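# Close the microwave door fully and release

## Task

Push the microwave door shut so that it latches, then finish with neither hand in contact with the microwave.

## Robot and tools

Robot: two arms, left_arm (base near y +0.363 m) and right_arm (base near y -0.240 m), each ending in a five-finger hand. right_arm has a right hand; left_arm has its mirror-image left hand. Scene frame: origin at table-top height midway between the nominal bases, +x out over the table, +z up, left_arm on the +y side. Camera names (cam_head_left, cam_head_right, cam_high) do not match image sides.

Hand point: a spot 0.15 m out from the wrist flange along the fingers and 0.05 m in front of the palm. Its +z runs along the straightened fingers, +y leaves the palm, +x runs across the palm away from the thumb on the right hand and toward the thumb on the left hand. Straight fingers extend 0.06-0.07 m past the point and sit 0.06 m behind it (-y). A wrist bracket on the little-finger side can strike things.

The 28-number row, used by execute_actions and move: left_arm dx, dy, dz, rx, ry, rz; left hand thumb_turn, thumb_bend, index, middle, ring, little, force_limit, speed; then the same fourteen for right_arm. Every number lies in [-1, 1], and both arms must always be filled in. The six pose numbers are an offset, not an absolute pose: measured from that arm's Hand target at the start of the action or move, along that Hand target's own axes. 1.0 equals 0.6 m of travel or 180 degrees; rx, ry, rz form one rotation vector. All six zero means: re-command the current Hand target. Sending the same nonzero offset twice moves the hand twice.

Hand motors: -1 is open (thumb_turn beside the palm, thumb and fingers straight), +1 closed. force_limit runs from roughly 0 N at -1 to 10 N at +1 (15 N for the two thumb motors). speed rises from near zero at -1 to full at +0.48 and above. A hand's eight numbers always count; to leave it unchanged, resend the last eight you actually sent it (or, before any, its hand_measured six plus hand_force_limit and hand_speed). For pushing a door, a flat palm or closed fist works; no grip is required.

execute_actions(actions, cameras): actions is a list of actions; each action is up to 15 rows, one per 1/30 s step, and a short action repeats its final row. Each row's offset counts from the action's start pose, not the previous row. An empty actions list returns pictures without moving. cameras: list of names, ["all"], or [].

move(target, speed, blend, blocking, cameras): drives hand points in straight lines toward one row, or a list of up to 15 rows, all offsets measured from the same starting Hand targets. speed is in m/s (0.002 to 4.3, default 0.25; rotation up to twice that in rad/s), one value or one per target. blend in metres rounds corners of a list; 0 stops at each. Paths share a 10 s cap, ignore obstacles and the other arm, lag and overshoot more when fast. Avoid paths passing near an arm's own base. blocking=false returns early while the move runs.

wait(seconds 0 to 10, cameras): lets time pass holding commands. stop(cameras): brakes a running move. zoom_image(camera, region [x0,y0,x1,y1] pixels, at most 504 by 504) enlarges part of the latest image. show_instructions(): shows reference pages. finished_scene(scene): closes the current scene (its number, 1 to 3); irreversible.

Results: per arm, end_effector_position (m) and end_effector_quat_wxyz in that arm's base frame; Hand target (the last commanded pose after clipping, origin of your next offsets); joint positions, velocities (line omitted if all are within noise) and torques (include the arm's weight; numbers 3 and 4 wrap at ±28 N m); hand_measured, hand_stopped_by (moving, target, force, stalled, fault) and hand_load_n, in motor order. execute_actions results also list positions at some steps. A move adds a 'move:' line: done, off_target, moving, held or fault, plus limits such as paced (pose clipped) or held (steps withheld). done means within 10 mm and 2 degrees at rest; neither done nor off_target says anything about contact. MOTOR HOT warns of overheating; at 100 °C the arm drops for 30-60 s.

Behaviour: arms settle 1-3 cm (occasionally 5 cm) off the command, usually low, with no contact involved; the next command, even all zeros, pursues it again, otherwise send the shortfall as an offset. Orientation is limited to 40 degrees from the measured one each step. Small turns can shift the hand point a lot. To release a push, command a target back on the near side of the hand point.

Cameras are calibrated in the scene frame (K, distortion, extrinsics given), accurate to a few mm near image centre.

Avoid: fast contact with the microwave or table (slams, hits, hard pushes), the two arms touching or one hand closing on the other, excess finger force, knocking anything off the table, long stretched-out holds that heat motors, and any arm stop. Approach the door slowly, push it closed past the latch, then withdraw both hands clear.

Each tool is called after "Emit:" by a JSON object that holds its "name" and its "arguments", one argument or row to a line.

Reference images:

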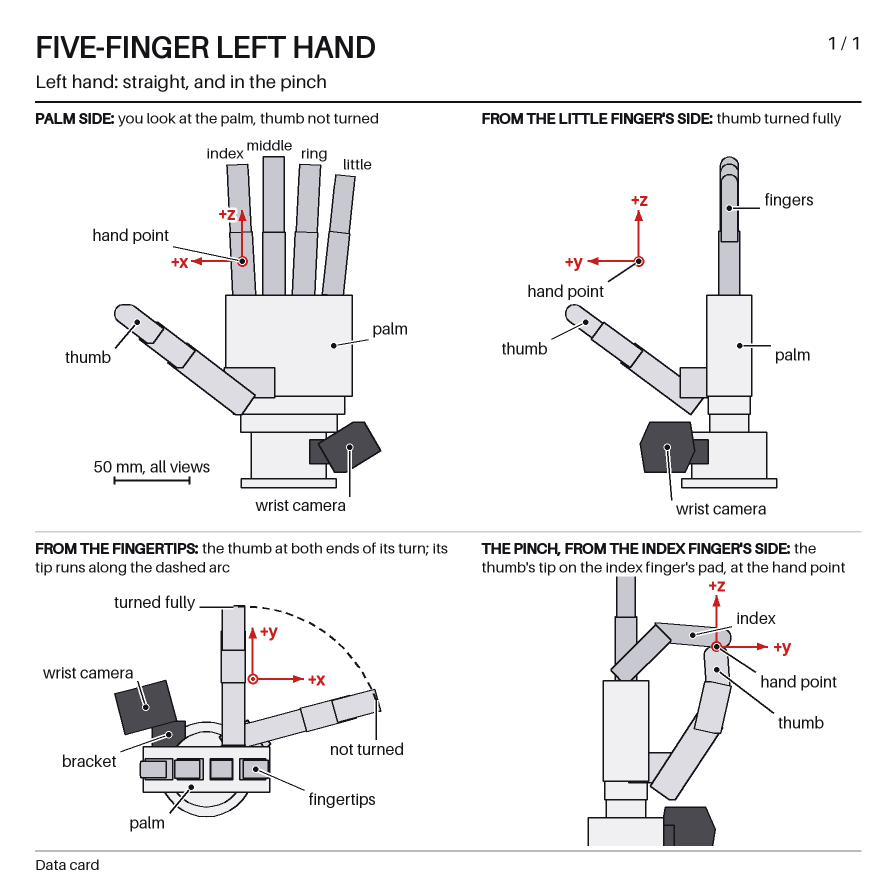

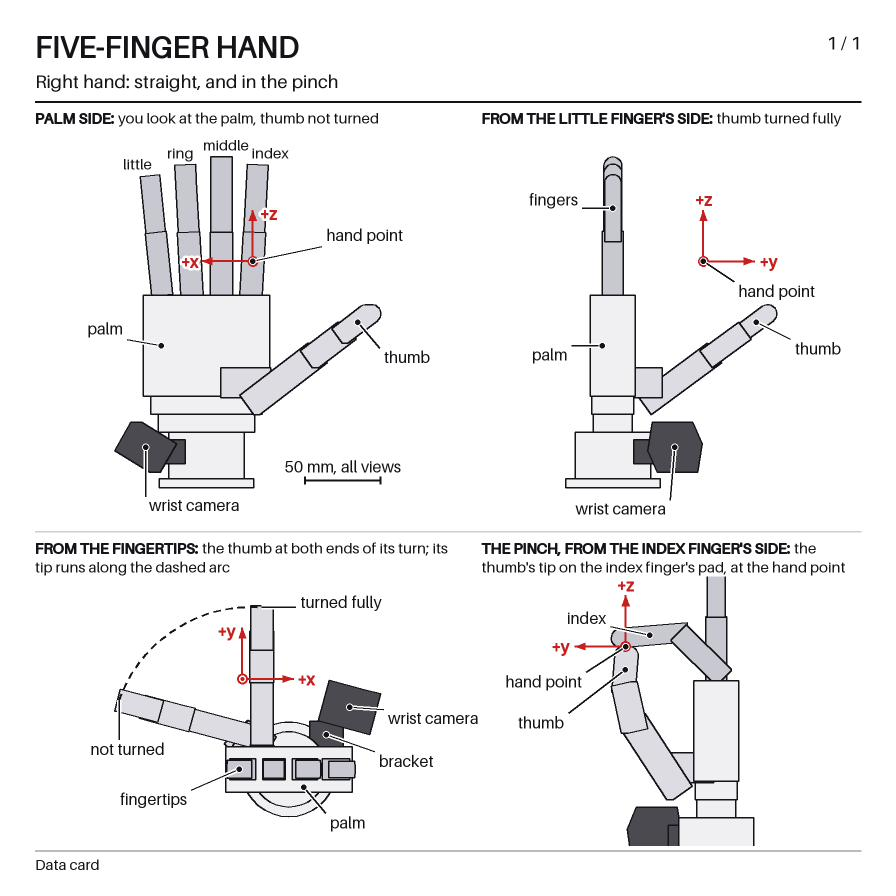

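## Session

Emit:
{"name": "execute_actions", "arguments": {
  "actions": []
}}

Scene clock: 0.00 s.
left_arm: end_effector_position=(+0.1730, -0.3077, +0.1217) hand_measured=(-1.000, -1.000, -1.000, -1.000, -1.000, -1.000) hand_load_n=(+0.0, +0.0, +0.0, +0.0, +0.0, +0.0) hand_stopped_by=(target, target, target, target, target, target) hand_force_limit=0.00 hand_speed=-0.80 end_effector_quat_wxyz=(-0.061, +0.397, +0.916, -0.015) | right_arm: end_effector_position=(+0.4042, +0.2010, +0.3613) hand_measured=(-1.000, -1.000, -1.000, -1.000, -1.000, -1.000) hand_load_n=(+0.0, +0.0, -0.5, -0.5, +0.0, +0.0) hand_stopped_by=(target, target, target, target, target, target) hand_force_limit=0.00 hand_speed=-0.80 end_effector_quat_wxyz=(-0.554, +0.741, +0.065, +0.374)
Joint positions: left_arm=[-1.135 1.487 1.157 -1.312 0.104 1.258] | right_arm=[0.149 0.932 0.893 -0.134 -0.908 -0.817]
Joint velocities: within noise
Joint torques (N m): no reading
Heat: left arm: hottest shoulder 32 °C; right arm: hottest waist 33 °C.
Hand target: left_arm +0.1776, -0.3175, +0.1317; -0.049, +0.398, +0.916, -0.026 | right_arm +0.4076, +0.2015, +0.3758; -0.555, +0.735, +0.071, +0.384

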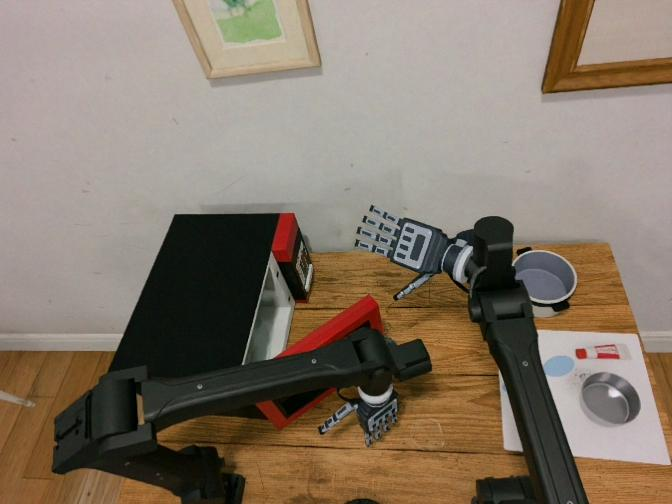

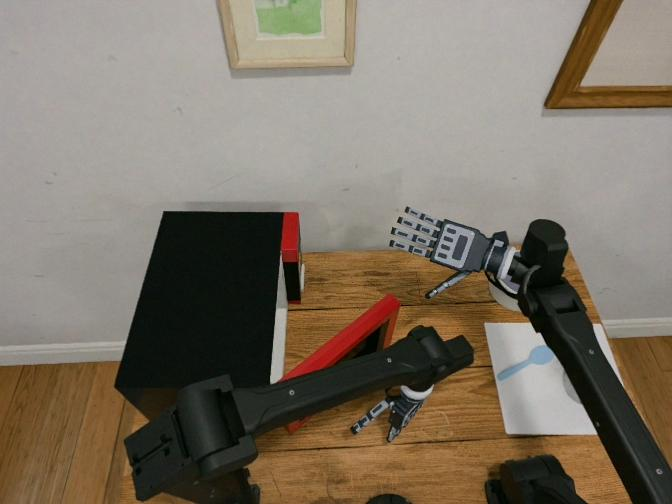

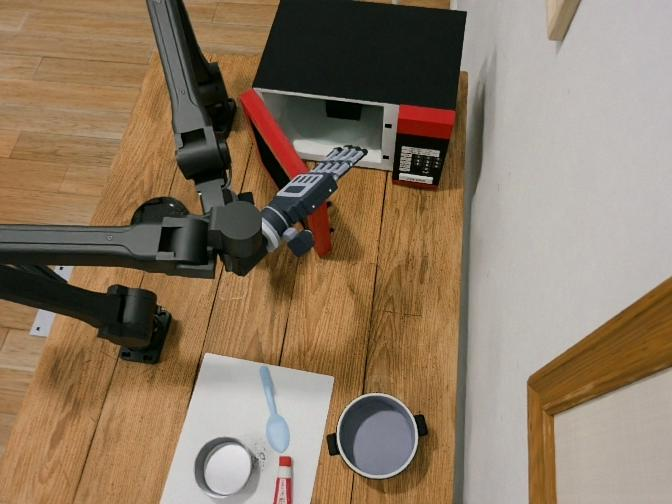

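Emit:
{"name": "zoom_image", "arguments": {
  "camera": "cam_high",
  "region": [220, 60, 480, 280]
}}

Emit:
{"name": "zoom_image", "arguments": {
  "camera": "cam_head_left",
  "region": [180, 200, 440, 460]
}}

Emit:
{"name": "zoom_image", "arguments": {
  "camera": "cam_head_right",
  "region": [220, 200, 480, 460]
}}

Scaled by 1.938 from the camera's 672x504 image, which has a finer 960x720 frame.

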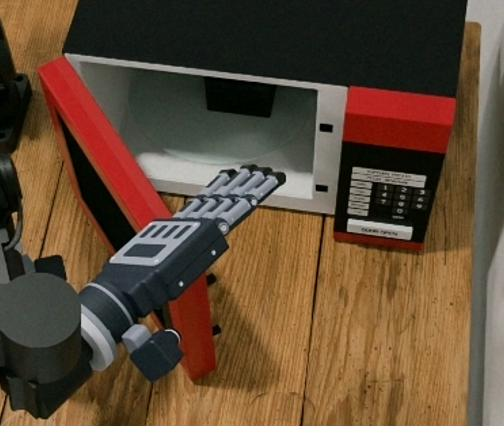

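Scaled by 1.938 from the camera's 672x504 image, which has a finer 960x720 frame.

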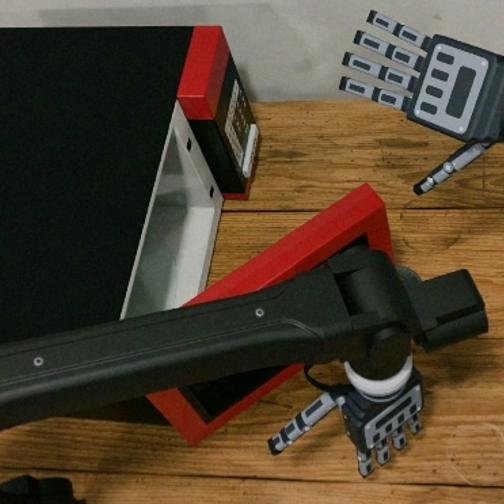

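Scaled by 1.938 from the camera's 672x504 image, which has a finer 960x720 frame.

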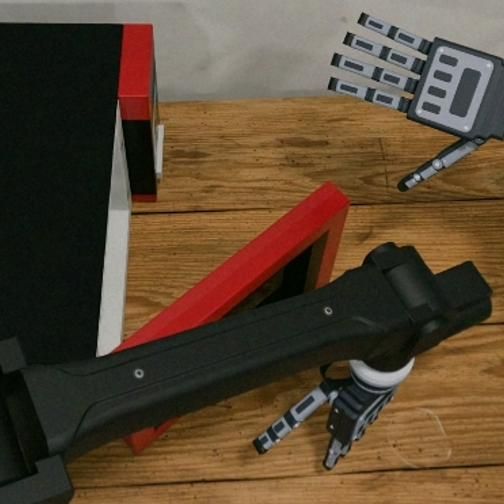

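Emit:
{"name": "move", "arguments": {
  "target": [
    [0.124,0.026,-0.477,0,0,0,-1,-1,-1,-1,-1,-1,0,-0.8,-0.0953,0.116,-0.2567,-0.205,0.0659,-0.2387,1,-1,0.9,0.9,0.9,0.9,-0.2,-0.2],
    [0.3425,0.5198,-0.505,0.025,-0.031,-0.359,-1,-1,-1,-1,-1,-1,0,-0.8,-0.0953,0.116,-0.2567,-0.205,0.0659,-0.2387,1,-1,0.9,0.9,0.9,0.9,-0.2,-0.2]
  ],
  "speed": 0.3,
  "blend": 0.05,
  "cameras": ["all"]
}}

Scene clock: 20.13 s.
left_arm: end_effector_position=(+0.2942, +0.0456, +0.3935) hand_measured=(-1.000, -1.000, -1.000, -1.000, -1.000, -1.000) hand_load_n=(+0.0, +0.0, +0.0, +0.0, +0.0, +0.0) hand_stopped_by=(target, target, target, target, target, target) hand_force_limit=0.00 hand_speed=-0.80 end_effector_quat_wxyz=(+0.157, -0.165, +0.973, -0.045) | right_arm: end_effector_position=(+0.3312, +0.0580, +0.3014) hand_measured=(+1.000, -1.000, +0.900, +0.900, +0.900, +0.900) hand_load_n=(+0.5, +0.0, +0.0, +0.0, +0.0, +0.0) hand_stopped_by=(target, target, target, target, target, target) hand_force_limit=-0.20 hand_speed=-0.20 end_effector_quat_wxyz=(-0.130, +0.756, +0.145, +0.625)
Joint positions: left_arm=[0.024 1.1 1.549 -1.695 0.044 1.252] | right_arm=[0.299 0.367 0.505 -0.326 -0.095 -1.573]
Joint torques (N m): left_arm=[0.03 -5.01 15.21 0.91 -0.01 0.23] | right_arm=[1.55 -0.32 10.5 3.28 0.16 -0.14]
Heat: left arm: hottest shoulder 33 °C; right arm: hottest waist 33 °C.
Hand target: left_arm +0.2984, +0.0483, +0.4196; -0.028, -0.156, +0.986, -0.048 | right_arm +0.3302, +0.0599, +0.2998; -0.128, +0.750, +0.153, +0.630
Off the commanded pose: left_arm 0.027 m, 21 deg | right_arm 0.003 m, 1 deg.
joint sent to its limit (left arm) — joint 4 (wrist pitch), lower limit. The joint targets are off in orientation, not in position.
move: off_target (left_arm)

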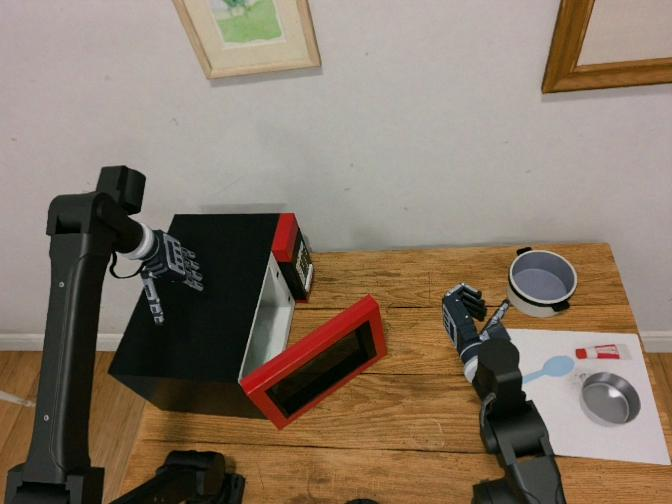

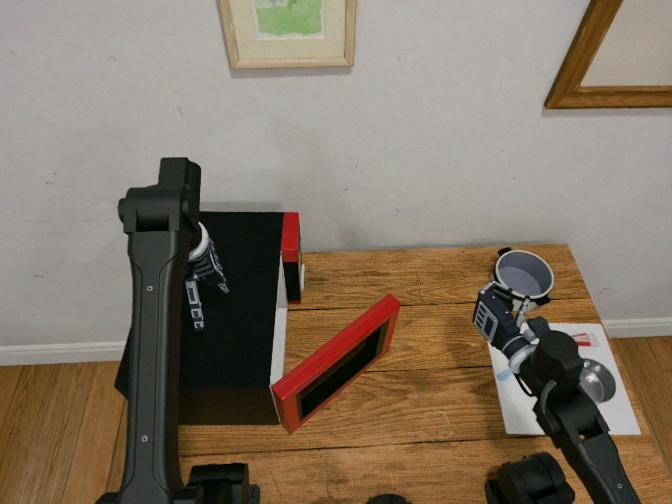

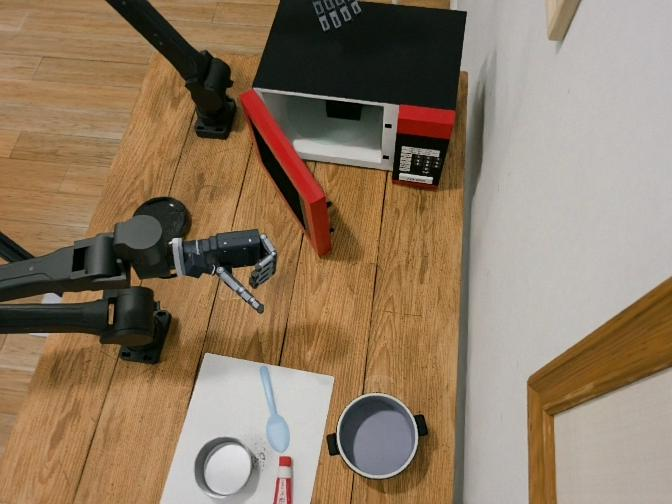

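Emit:
{"name": "move", "arguments": {
  "target": [0,0,0,0,0,0,-1,-1,-1,-1,-1,-1,0,-0.8,-0.31,-0.129,0.114,0,0,0,1,-1,0.9,0.9,0.9,0.9,-0.2,-0.2],
  "speed": 0.25,
  "cameras": ["all"]
}}

Scene clock: 22.30 s.
left_arm: end_effector_position=(+0.2942, +0.0456, +0.3935) hand_measured=(-1.000, -1.000, -1.000, -1.000, -1.000, -1.000) hand_load_n=(+0.0, +0.0, +0.0, +0.0, +0.0, +0.0) hand_stopped_by=(target, target, target, target, target, target) hand_force_limit=0.00 hand_speed=-0.80 end_effector_quat_wxyz=(+0.157, -0.165, +0.973, -0.045) | right_arm: end_effector_position=(+0.3370, +0.1449, +0.1102) hand_measured=(+1.000, -1.000, +0.900, +0.900, +0.900, +0.900) hand_load_n=(+0.5, +0.0, +0.0, +0.0, +0.0, +0.0) hand_stopped_by=(target, target, target, target, target, target) hand_force_limit=-0.20 hand_speed=-0.20 end_effector_quat_wxyz=(-0.124, +0.749, +0.153, +0.632)
Joint positions: left_arm=[0.024 1.1 1.549 -1.695 0.044 1.252] | right_arm=[0.74 1.039 0.116 0.742 0.339 -1.517]
Joint torques (N m): left_arm=[-0.03 -5.07 15.2 0.9 -0.02 0.22] | right_arm=[1.67 -2.84 6.58 3.17 0.24 0.12]
Heat: left arm: hottest shoulder 33 °C; right arm: hottest waist 33 °C.
Hand target: left_arm +0.2984, +0.0483, +0.4196; -0.028, -0.156, +0.986, -0.048 | right_arm +0.3323, +0.1449, +0.1047; -0.128, +0.750, +0.153, +0.630
Off the commanded pose: left_arm 0.027 m, 21 deg | right_arm 0.007 m, 1 deg.
joint sent to its limit (left arm) — joint 4 (wrist pitch), lower limit. The joint targets are off in orientation, not in position.
move: off_target (left_arm)

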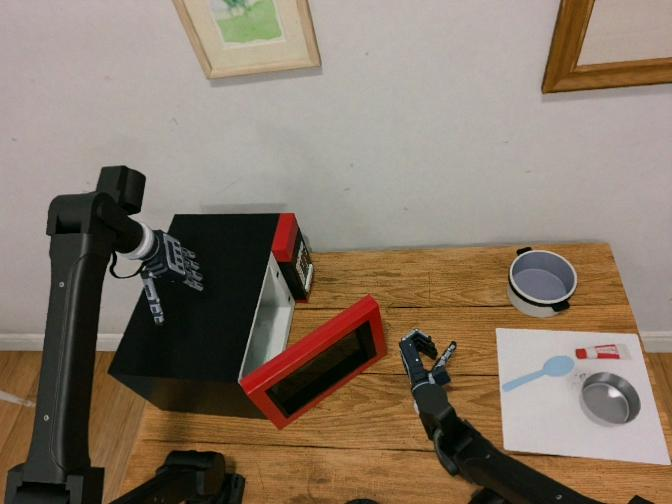

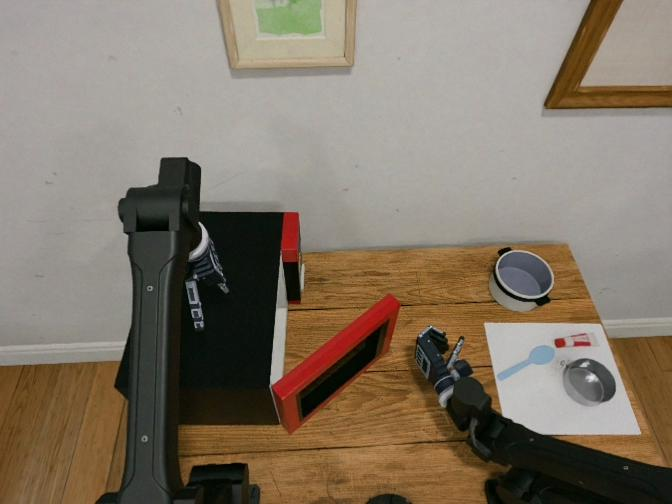

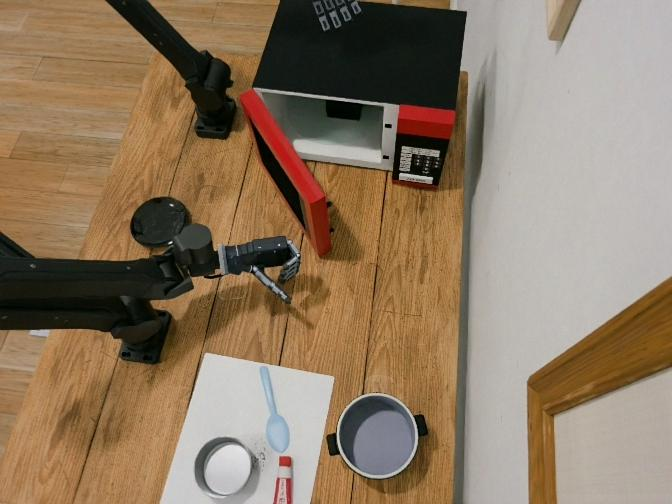

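Emit:
{"name": "move", "arguments": {
  "target": [
    [0,0,0,0,0,0,-1,-1,-1,-1,-1,-1,0,-0.8,0.0148,-0.1043,0.0837,0,0,0,1,-1,0.9,0.9,0.9,0.9,-0.2,-0.2],
    [0,0,0,0,0,0,-1,-1,-1,-1,-1,-1,0,-0.8,0.0289,-0.1358,0.1638,0,0,0,1,-1,0.9,0.9,0.9,0.9,-0.2,-0.2],
    [0,0,0,0,0,0,-1,-1,-1,-1,-1,-1,0,-0.8,0.0418,-0.1838,0.2373,0,0,0,1,-1,0.9,0.9,0.9,0.9,-0.2,-0.2],
    [0,0,0,0,0,0,-1,-1,-1,-1,-1,-1,0,-0.8,0.0526,-0.2459,0.299,0,0,0,1,-1,0.9,0.9,0.9,0.9,-0.2,-0.2]
  ],
  "speed": 0.12,
  "blend": 0.02,
  "cameras": ["all"]
}}

Scene clock: 25.60 s.
left_arm: end_effector_position=(+0.2942, +0.0456, +0.3935) hand_measured=(-1.000, -1.000, -1.000, -1.000, -1.000, -1.000) hand_load_n=(+0.0, +0.0, +0.0, +0.0, +0.0, +0.0) hand_stopped_by=(target, target, target, target, target, target) hand_force_limit=0.00 hand_speed=-0.80 end_effector_quat_wxyz=(+0.157, -0.165, +0.973, -0.045) | right_arm: end_effector_position=(+0.4357, +0.3315, +0.1006) hand_measured=(+1.000, -1.000, +0.900, +0.900, +0.900, +0.900) hand_load_n=(+0.5, +0.0, +0.0, +0.0, +0.0, +0.0) hand_stopped_by=(target, target, target, target, target, target) hand_force_limit=-0.20 hand_speed=-0.20 end_effector_quat_wxyz=(-0.116, +0.754, +0.154, +0.628)
Joint positions: left_arm=[0.024 1.1 1.549 -1.695 0.044 1.252] | right_arm=[0.924 1.651 0.652 0.785 0.529 -1.481]
Joint torques (N m): left_arm=[-0.03 -5.01 15.21 0.91 -0.02 0.22] | right_arm=[1.73 -11.16 11.41 1.77 0.05 0.15]
Heat: left arm: hottest shoulder 33 °C; right arm: hottest waist 33 °C.
Hand target: left_arm +0.2984, +0.0483, +0.4196; -0.028, -0.156, +0.986, -0.048 | right_arm +0.4424, +0.3518, +0.1049; -0.128, +0.750, +0.153, +0.630
Off the commanded pose: left_arm 0.027 m, 21 deg | right_arm 0.022 m, 1 deg.
joint sent to its limit (left arm) — joint 4 (wrist pitch), lower limit. The joint targets are off in orientation, not in position.
move: off_target (left_arm, right_arm)

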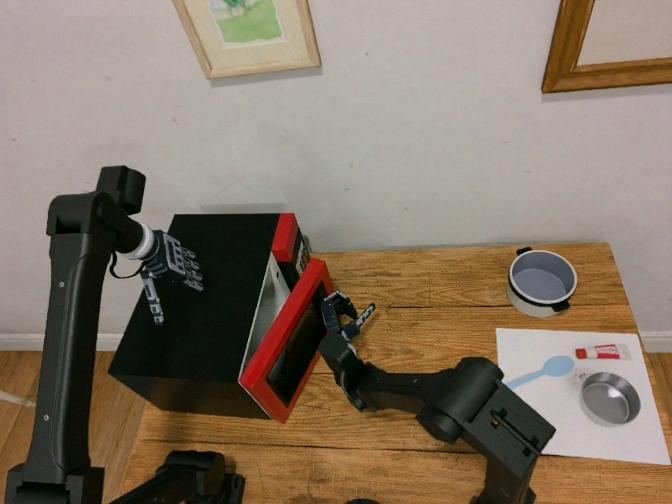

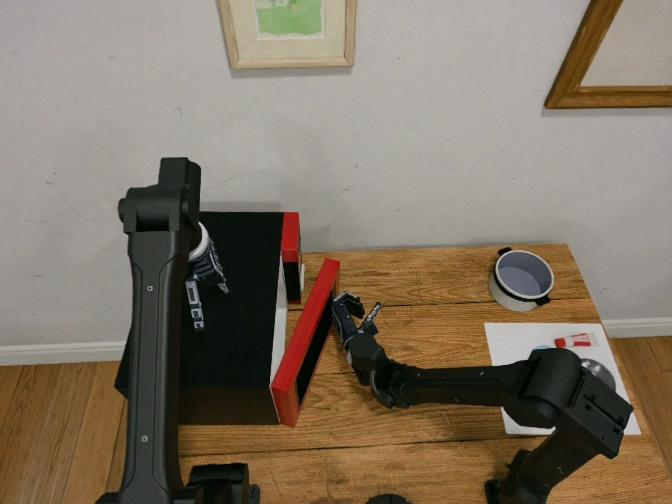

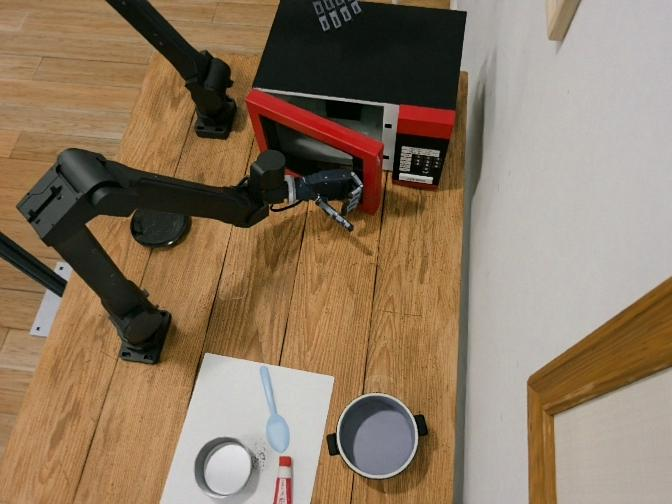

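Emit:
{"name": "move", "arguments": {
  "target": [
    [0,0,0,0,0,0,-1,-1,-1,-1,-1,-1,0,-0.8,0.0067,-0.0562,0.0378,0,0,0,1,-1,0.9,0.9,0.9,0.9,-0.2,-0.2],
    [0,0,0,0,0,0,-1,-1,-1,-1,-1,-1,0,-0.8,0.01,-0.0932,0.0568,0,0,0,1,-1,0.9,0.9,0.9,0.9,-0.2,-0.2]
  ],
  "speed": 0.1,
  "blend": 0.02,
  "cameras": ["all"]
}}

Scene clock: 27.13 s.
left_arm: end_effector_position=(+0.2942, +0.0456, +0.3935) hand_measured=(-1.000, -1.000, -1.000, -1.000, -1.000, -1.000) hand_load_n=(+0.0, -0.5, +0.0, +0.0, +0.0, +0.0) hand_stopped_by=(target, target, target, target, target, target) hand_force_limit=0.00 hand_speed=-0.80 end_effector_quat_wxyz=(+0.157, -0.165, +0.973, -0.045) | right_arm: end_effector_position=(+0.4476, +0.3943, +0.1020) hand_measured=(+1.000, -1.000, +0.900, +0.900, +0.900, +0.900) hand_load_n=(+0.0, +0.0, +0.0, +0.0, +0.0, +0.0) hand_stopped_by=(target, target, target, target, target, target) hand_force_limit=-0.20 hand_speed=-0.20 end_effector_quat_wxyz=(-0.116, +0.753, +0.153, +0.629)
Joint positions: left_arm=[0.024 1.1 1.549 -1.695 0.044 1.252] | right_arm=[0.986 1.756 0.821 0.714 0.592 -1.464]
Joint torques (N m): left_arm=[-0.09 -5.07 15.21 0.91 -0.01 0.23] | right_arm=[1.96 -13.1 12.26 1.73 0.05 0.14]
Heat: left arm: hottest shoulder 33 °C; right arm: hottest waist 33 °C.
Hand target: left_arm +0.2984, +0.0483, +0.4196; -0.028, -0.156, +0.986, -0.048 | right_arm +0.4523, +0.4169, +0.1049; -0.128, +0.750, +0.153, +0.630
Off the commanded pose: left_arm 0.027 m, 21 deg | right_arm 0.023 m, 1 deg.
joint sent to its limit (left arm) — joint 4 (wrist pitch), lower limit. The joint targets are off in orientation, not in position.
move: off_target (left_arm, right_arm); blend cut to 0.0125 m at target 1

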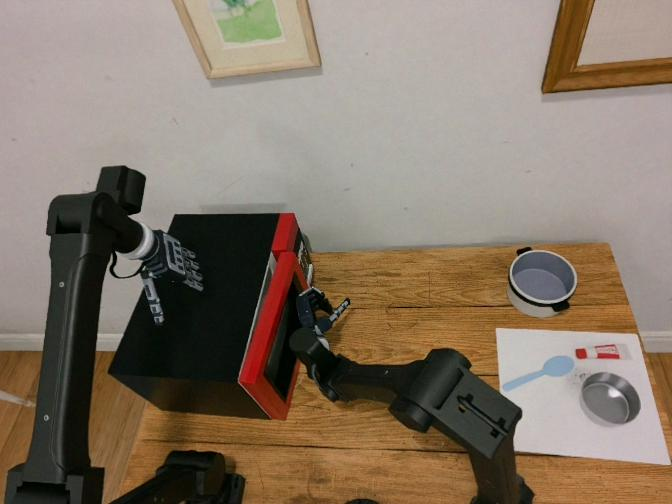

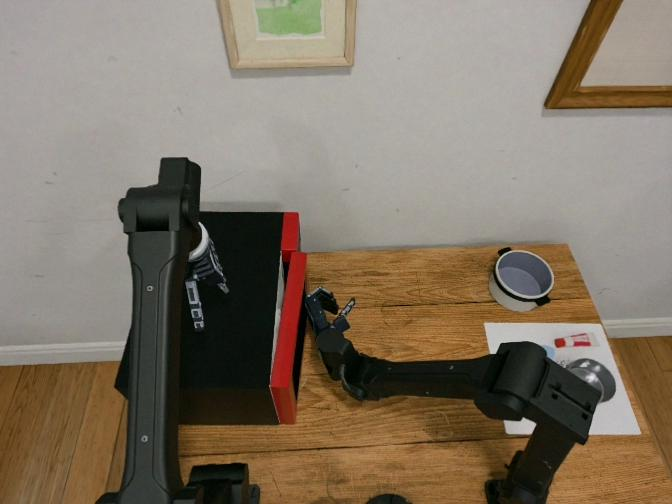

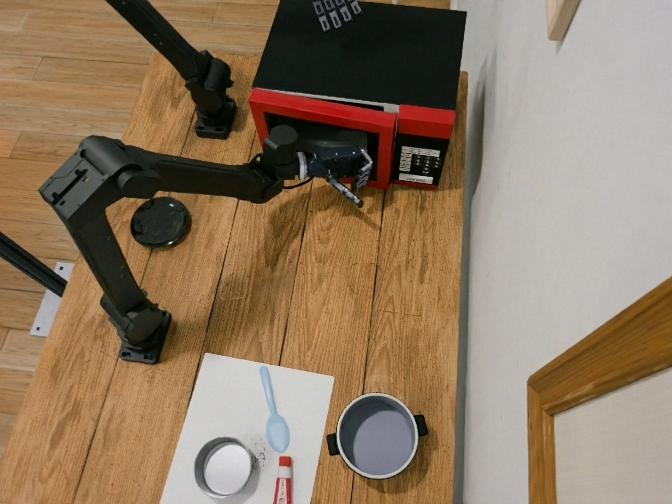

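Emit:
{"name": "move", "arguments": {
  "target": [0,0,0,0,0,0,-1,-1,-1,-1,-1,-1,0,-0.8,0.0045,-0.0614,0.0257,0,0,0,1,-1,0.9,0.9,0.9,0.9,-0.2,-0.2],
  "speed": 0.08,
  "cameras": ["all"]
}}

Scene clock: 28.23 s.
left_arm: end_effector_position=(+0.2942, +0.0456, +0.3935) hand_measured=(-1.000, -1.000, -1.000, -1.000, -1.000, -1.000) hand_load_n=(+0.0, +0.0, +0.0, +0.0, +0.0, +0.0) hand_stopped_by=(target, target, target, target, target, target) hand_force_limit=0.00 hand_speed=-0.80 end_effector_quat_wxyz=(+0.157, -0.165, +0.973, -0.045) | right_arm: end_effector_position=(+0.4514, +0.4063, +0.0975) hand_measured=(+1.000, -1.000, +0.900, +0.900, +0.900, +0.900) hand_load_n=(+0.0, +0.0, +0.0, +0.0, +0.0, +0.0) hand_stopped_by=(target, target, target, target, target, target) hand_force_limit=-0.20 hand_speed=-0.20 end_effector_quat_wxyz=(-0.101, +0.760, +0.130, +0.629)
Joint positions: left_arm=[0.024 1.1 1.549 -1.695 0.044 1.252] | right_arm=[1.005 1.797 0.884 0.672 0.661 -1.431]
Joint torques (N m): left_arm=[-0.09 -5.07 15.23 0.91 -0.01 0.23] | right_arm=[3.96 -12.86 15.19 1.58 -0.91 -0.11]
Heat: left arm: hottest shoulder 33 °C; right arm: hottest waist 33 °C.
Hand target: left_arm +0.2984, +0.0483, +0.4196; -0.028, -0.156, +0.986, -0.048 | right_arm +0.4523, +0.4569, +0.1049; -0.128, +0.750, +0.153, +0.630
Off the commanded pose: left_arm 0.027 m, 21 deg | right_arm 0.051 m, 4 deg.
joint sent to its limit (left arm) — joint 4 (wrist pitch), lower limit. The joint targets are off in orientation, not in position.
move: off_target (left_arm, right_arm)

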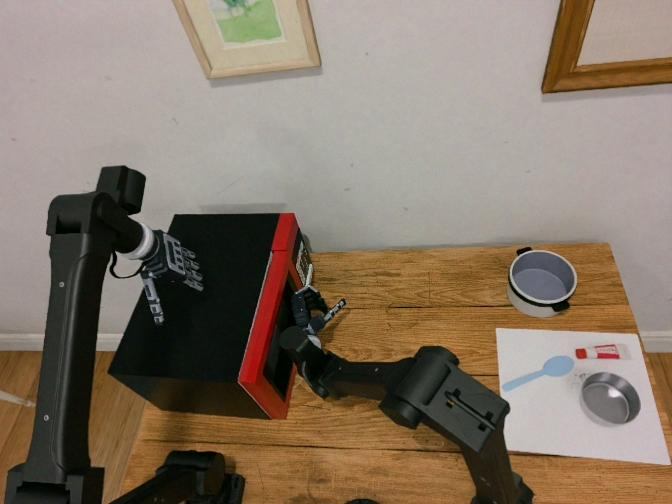

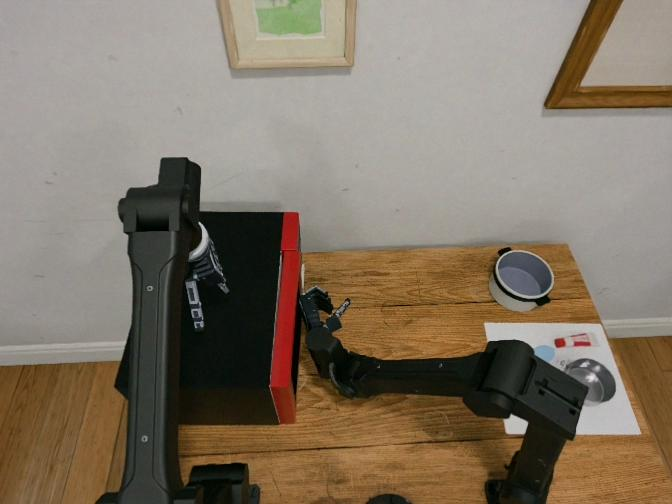

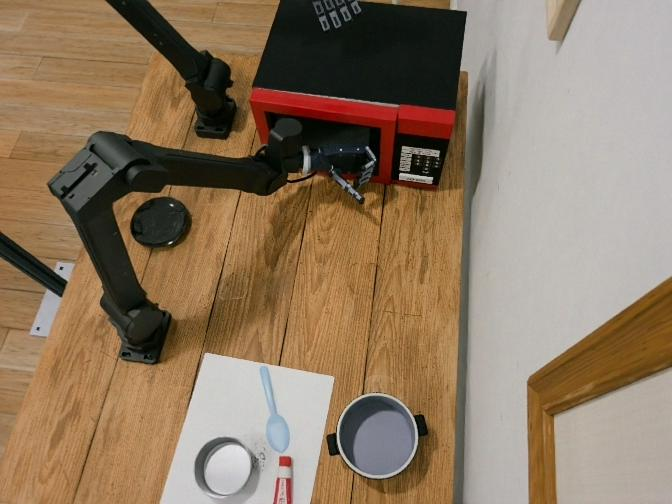

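Emit:
{"name": "zoom_image", "arguments": {
  "camera": "cam_high",
  "region": [240, 70, 480, 200]
}}

Emit:
{"name": "zoom_image", "arguments": {
  "camera": "cam_head_right",
  "region": [220, 200, 360, 440]
}}

Scaled by 2.100 from the camera's 672x504 image, which has a finer 960x720 frame.

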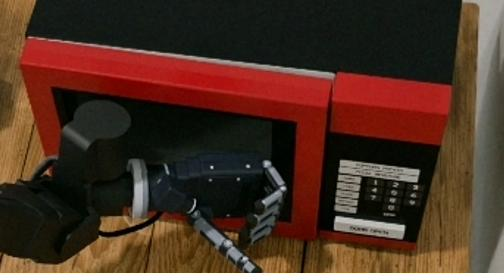

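Scaled by 2.100 from the camera's 672x504 image, which has a finer 960x720 frame.

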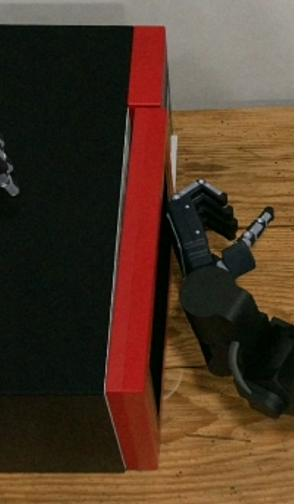

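Emit:
{"name": "move", "arguments": {
  "target": [0,0,0,0,0,0,-1,-1,-1,-1,-1,-1,0,-0.8,0.0054,-0.0736,0.0308,0,0,0,1,-1,0.9,0.9,0.9,0.9,-0.2,-0.2],
  "speed": 0.1,
  "cameras": ["all"]
}}

Emit:
{"name": "zoom_image", "arguments": {
  "camera": "cam_head_right",
  "region": [220, 200, 360, 440]
}}

Emit:
{"name": "zoom_image", "arguments": {
  "camera": "cam_high",
  "region": [240, 70, 480, 200]
}}

Scene clock: 29.63 s.
left_arm: end_effector_position=(+0.2942, +0.0456, +0.3935) hand_measured=(-1.000, -1.000, -1.000, -1.000, -1.000, -1.000) hand_load_n=(+0.0, +0.0, +0.0, +0.0, +0.0, +0.0) hand_stopped_by=(target, target, target, target, target, target) hand_force_limit=0.00 hand_speed=-0.80 end_effector_quat_wxyz=(+0.157, -0.165, +0.973, -0.045) | right_arm: end_effector_position=(+0.4558, +0.4110, +0.0907) hand_measured=(+1.000, -1.000, +0.900, +0.900, +0.900, +0.900) hand_load_n=(+0.0, +0.0, +0.0, +0.0, +0.0, +0.0) hand_stopped_by=(target, target, target, target, target, target) hand_force_limit=-0.20 hand_speed=-0.20 end_effector_quat_wxyz=(-0.077, +0.768, +0.097, +0.628)
Joint positions: left_arm=[0.024 1.1 1.549 -1.695 0.044 1.252] | right_arm=[1.018 1.841 0.947 0.619 0.752 -1.384]
Joint torques (N m): left_arm=[-0.03 -5.07 15.23 0.91 -0.02 0.23] | right_arm=[6.53 -12.75 18.99 1.48 -2.5 -0.5]
Heat: left arm: hottest shoulder 33 °C; right arm: hottest waist 33 °C.
Hand target: left_arm +0.2984, +0.0483, +0.4196; -0.028, -0.156, +0.986, -0.048 | right_arm +0.4524, +0.5048, +0.1048; -0.128, +0.750, +0.153, +0.630
Off the commanded pose: left_arm 0.027 m, 21 deg | right_arm 0.095 m, 9 deg.
joint sent to its limit (left arm) — joint 4 (wrist pitch), lower limit. The joint targets are off in orientation, not in position.
move: off_target (left_arm, right_arm)

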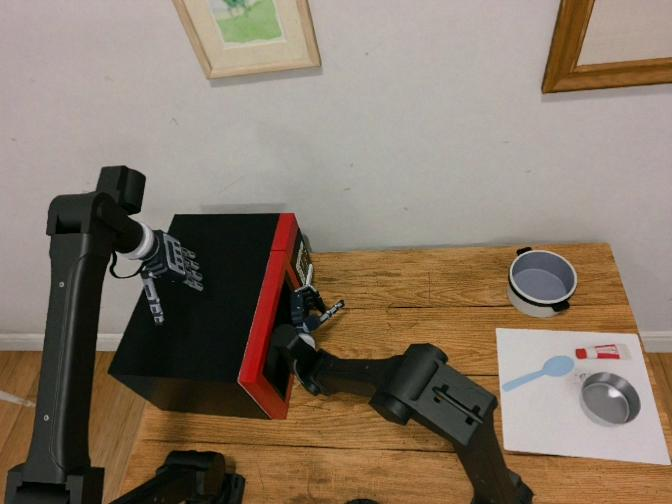

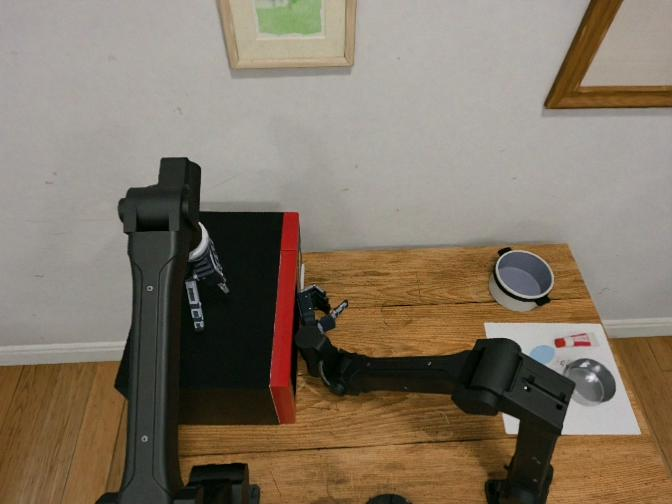

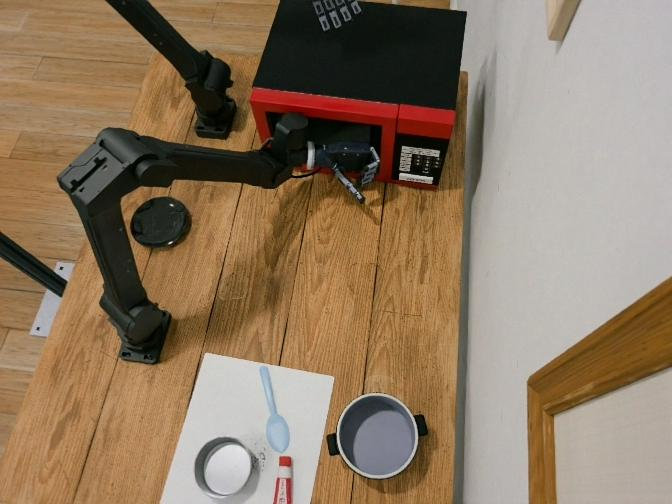

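Scaled by 2.100 from the camera's 672x504 image, which has a finer 960x720 frame.

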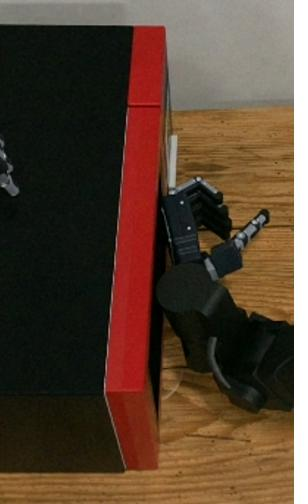

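Scaled by 2.100 from the camera's 672x504 image, which has a finer 960x720 frame.

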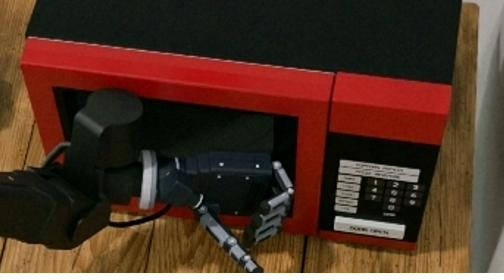

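Emit:
{"name": "move", "arguments": {
  "target": [0,0,0,0,0,0,-1,-1,-1,-1,-1,-1,0,-0.8,0.0045,-0.0614,0.0257,0.0547,0,-0.0096,1,-1,0.9,0.9,0.9,0.9,-0.2,-0.2],
  "speed": 0.1,
  "cameras": ["all"]
}}

Emit:
{"name": "zoom_image", "arguments": {
  "camera": "cam_head_right",
  "region": [260, 210, 320, 290]
}}

Emit:
{"name": "zoom_image", "arguments": {
  "camera": "cam_high",
  "region": [360, 90, 480, 200]
}}

Scene clock: 31.20 s.
left_arm: end_effector_position=(+0.2942, +0.0456, +0.3935) hand_measured=(-1.000, -1.000, -1.000, -1.000, -1.000, -1.000) hand_load_n=(+0.0, +0.0, +0.0, +0.0, +0.0, +0.0) hand_stopped_by=(target, target, target, target, target, target) hand_force_limit=0.00 hand_speed=-0.80 end_effector_quat_wxyz=(+0.157, -0.165, +0.973, -0.045) | right_arm: end_effector_position=(+0.4606, +0.4173, +0.0877) hand_measured=(+1.000, -1.000, +0.900, +0.900, +0.900, +0.900) hand_load_n=(+0.0, +0.0, +0.0, +0.0, +0.0, +0.0) hand_stopped_by=(target, target, target, target, target, target) hand_force_limit=-0.20 hand_speed=-0.20 end_effector_quat_wxyz=(-0.102, +0.770, +0.100, +0.622)
Joint positions: left_arm=[0.024 1.1 1.549 -1.695 0.044 1.252] | right_arm=[1.005 1.841 0.947 0.625 0.695 -1.362]
Joint torques (N m): left_arm=[-0.03 -5.01 15.21 0.91 -0.02 0.22] | right_arm=[7.94 -12.92 18.71 2.65 -6.21 -1.22]
Heat: left arm: hottest shoulder 33 °C; right arm: hottest waist 33 °C.
Hand target: left_arm +0.2984, +0.0483, +0.4196; -0.028, -0.156, +0.986, -0.048 | right_arm +0.4524, +0.5448, +0.1048; -0.183, +0.734, +0.218, +0.617
Off the commanded pose: left_arm 0.027 m, 21 deg | right_arm 0.129 m, 17 deg.
joint sent to its limit (left arm) — joint 4 (wrist pitch), lower limit. The joint targets are off in orientation, not in position.
move: off_target (left_arm, right_arm)

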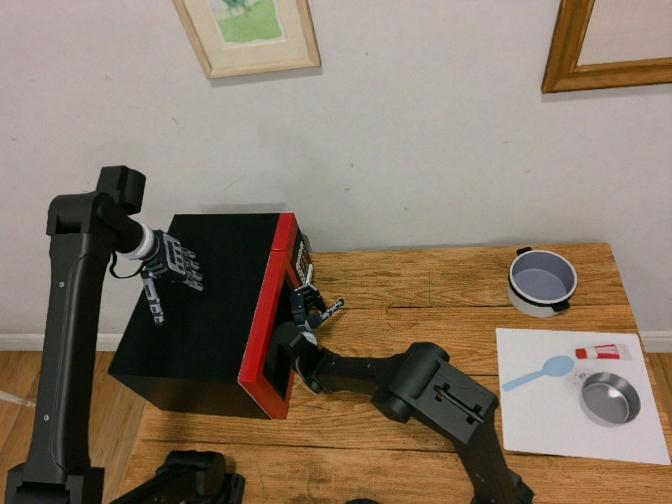

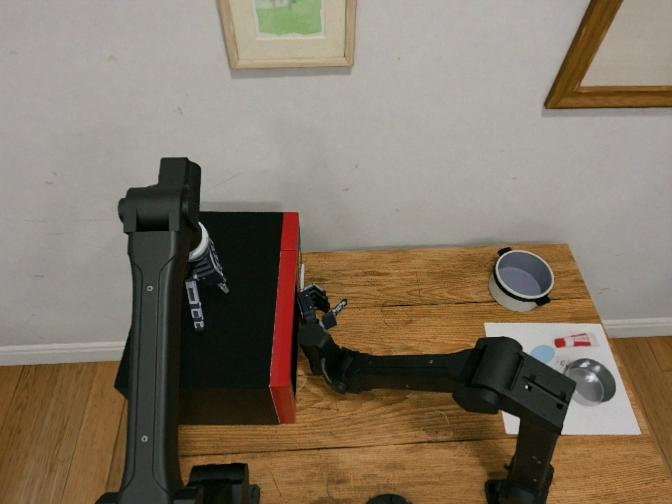

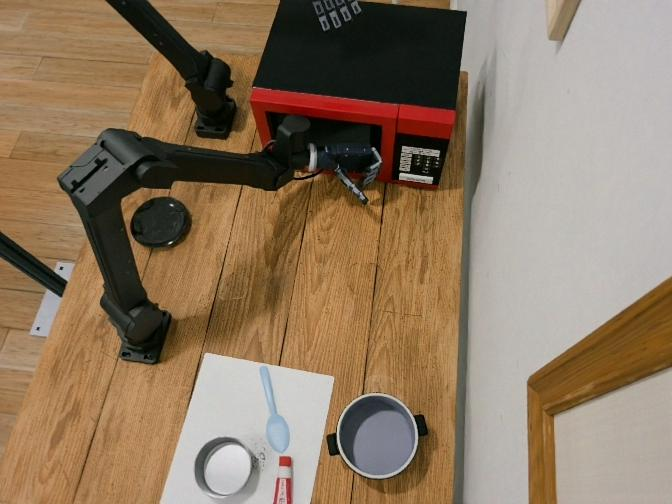

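Scaled by 6.300 from the camera's 672x504 image, which has a finer 960x720 frame.

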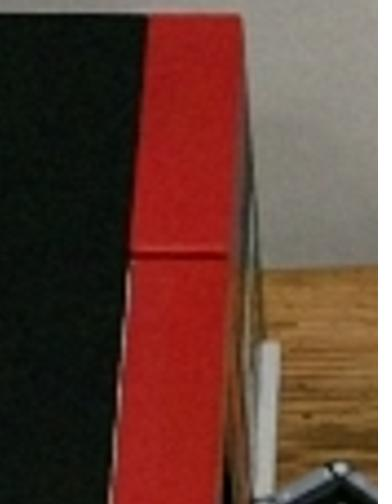

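Scaled by 4.200 from the camera's 672x504 image, which has a finer 960x720 frame.

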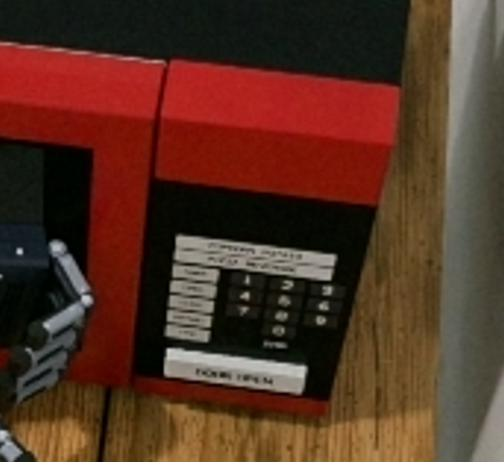

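Emit:
{"name": "move", "arguments": {
  "target": [0,0,0,0,0,0,-1,-1,-1,-1,-1,-1,0,-0.8,0.0045,0.308,-0.265,0,0,0,1,-1,0.9,0.9,0.9,0.9,-0.2,-0.2],
  "speed": 0.25,
  "cameras": ["all"]
}}

Emit:
{"name": "zoom_image", "arguments": {
  "camera": "cam_head_right",
  "region": [220, 200, 360, 440]
}}

Emit:
{"name": "zoom_image", "arguments": {
  "camera": "cam_high",
  "region": [240, 70, 480, 200]
}}

Scene clock: 33.07 s.
left_arm: end_effector_position=(+0.2942, +0.0456, +0.3935) hand_measured=(-1.000, -1.000, -1.000, -1.000, -1.000, -1.000) hand_load_n=(+0.0, +0.0, +0.0, +0.0, +0.0, +0.0) hand_stopped_by=(target, target, target, target, target, target) hand_force_limit=0.00 hand_speed=-0.80 end_effector_quat_wxyz=(+0.157, -0.165, +0.973, -0.045) | right_arm: end_effector_position=(+0.4243, +0.3059, +0.1331) hand_measured=(+1.000, -1.000, +0.900, +0.900, +0.900, +0.900) hand_load_n=(+0.0, +0.0, +0.0, +0.0, +0.0, +0.0) hand_stopped_by=(target, target, target, target, target, target) hand_force_limit=-0.20 hand_speed=-0.20 end_effector_quat_wxyz=(-0.184, +0.738, +0.212, +0.613)
Joint positions: left_arm=[0.024 1.1 1.549 -1.695 0.044 1.252] | right_arm=[0.827 1.443 0.533 0.723 0.252 -1.511]
Joint torques (N m): left_arm=[0.03 -5.01 15.21 0.9 -0.02 0.22] | right_arm=[1.08 -10.99 7.24 2.86 0.05 -0.13]
Heat: left arm: hottest shoulder 33 °C; right arm: hottest waist 33 °C.
Hand target: left_arm +0.2984, +0.0483, +0.4196; -0.028, -0.156, +0.986, -0.048 | right_arm +0.4221, +0.3048, +0.1350; -0.183, +0.734, +0.218, +0.617
Off the commanded pose: left_arm 0.027 m, 21 deg | right_arm 0.003 m, 1 deg.
joint sent to its limit (left arm) — joint 4 (wrist pitch), lower limit. The joint targets are off in orientation, not in position.
move: off_target (left_arm)

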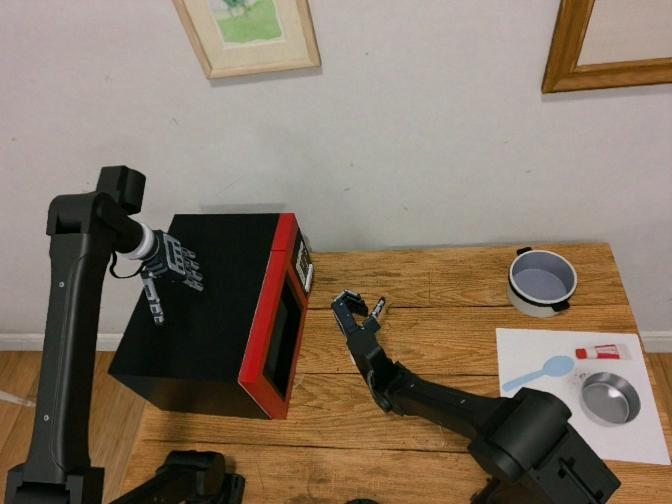

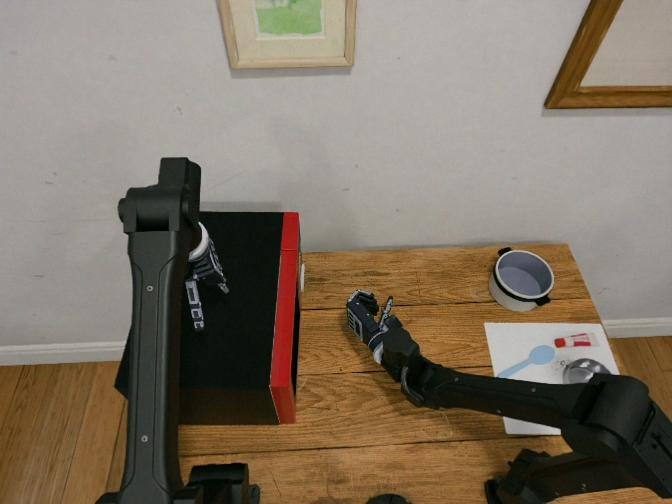

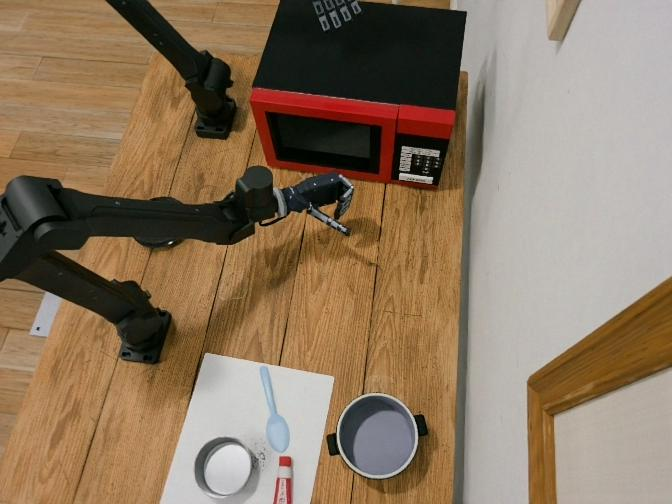

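Scaled by 2.100 from the camera's 672x504 image, which has a finer 960x720 frame.

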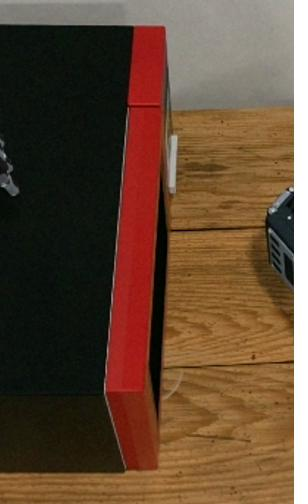

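Scaled by 2.100 from the camera's 672x504 image, which has a finer 960x720 frame.

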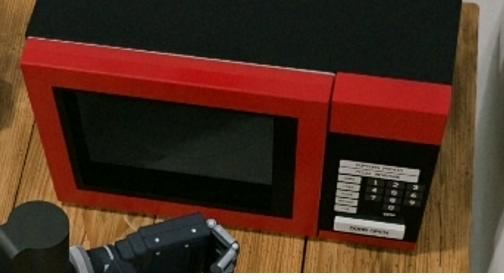

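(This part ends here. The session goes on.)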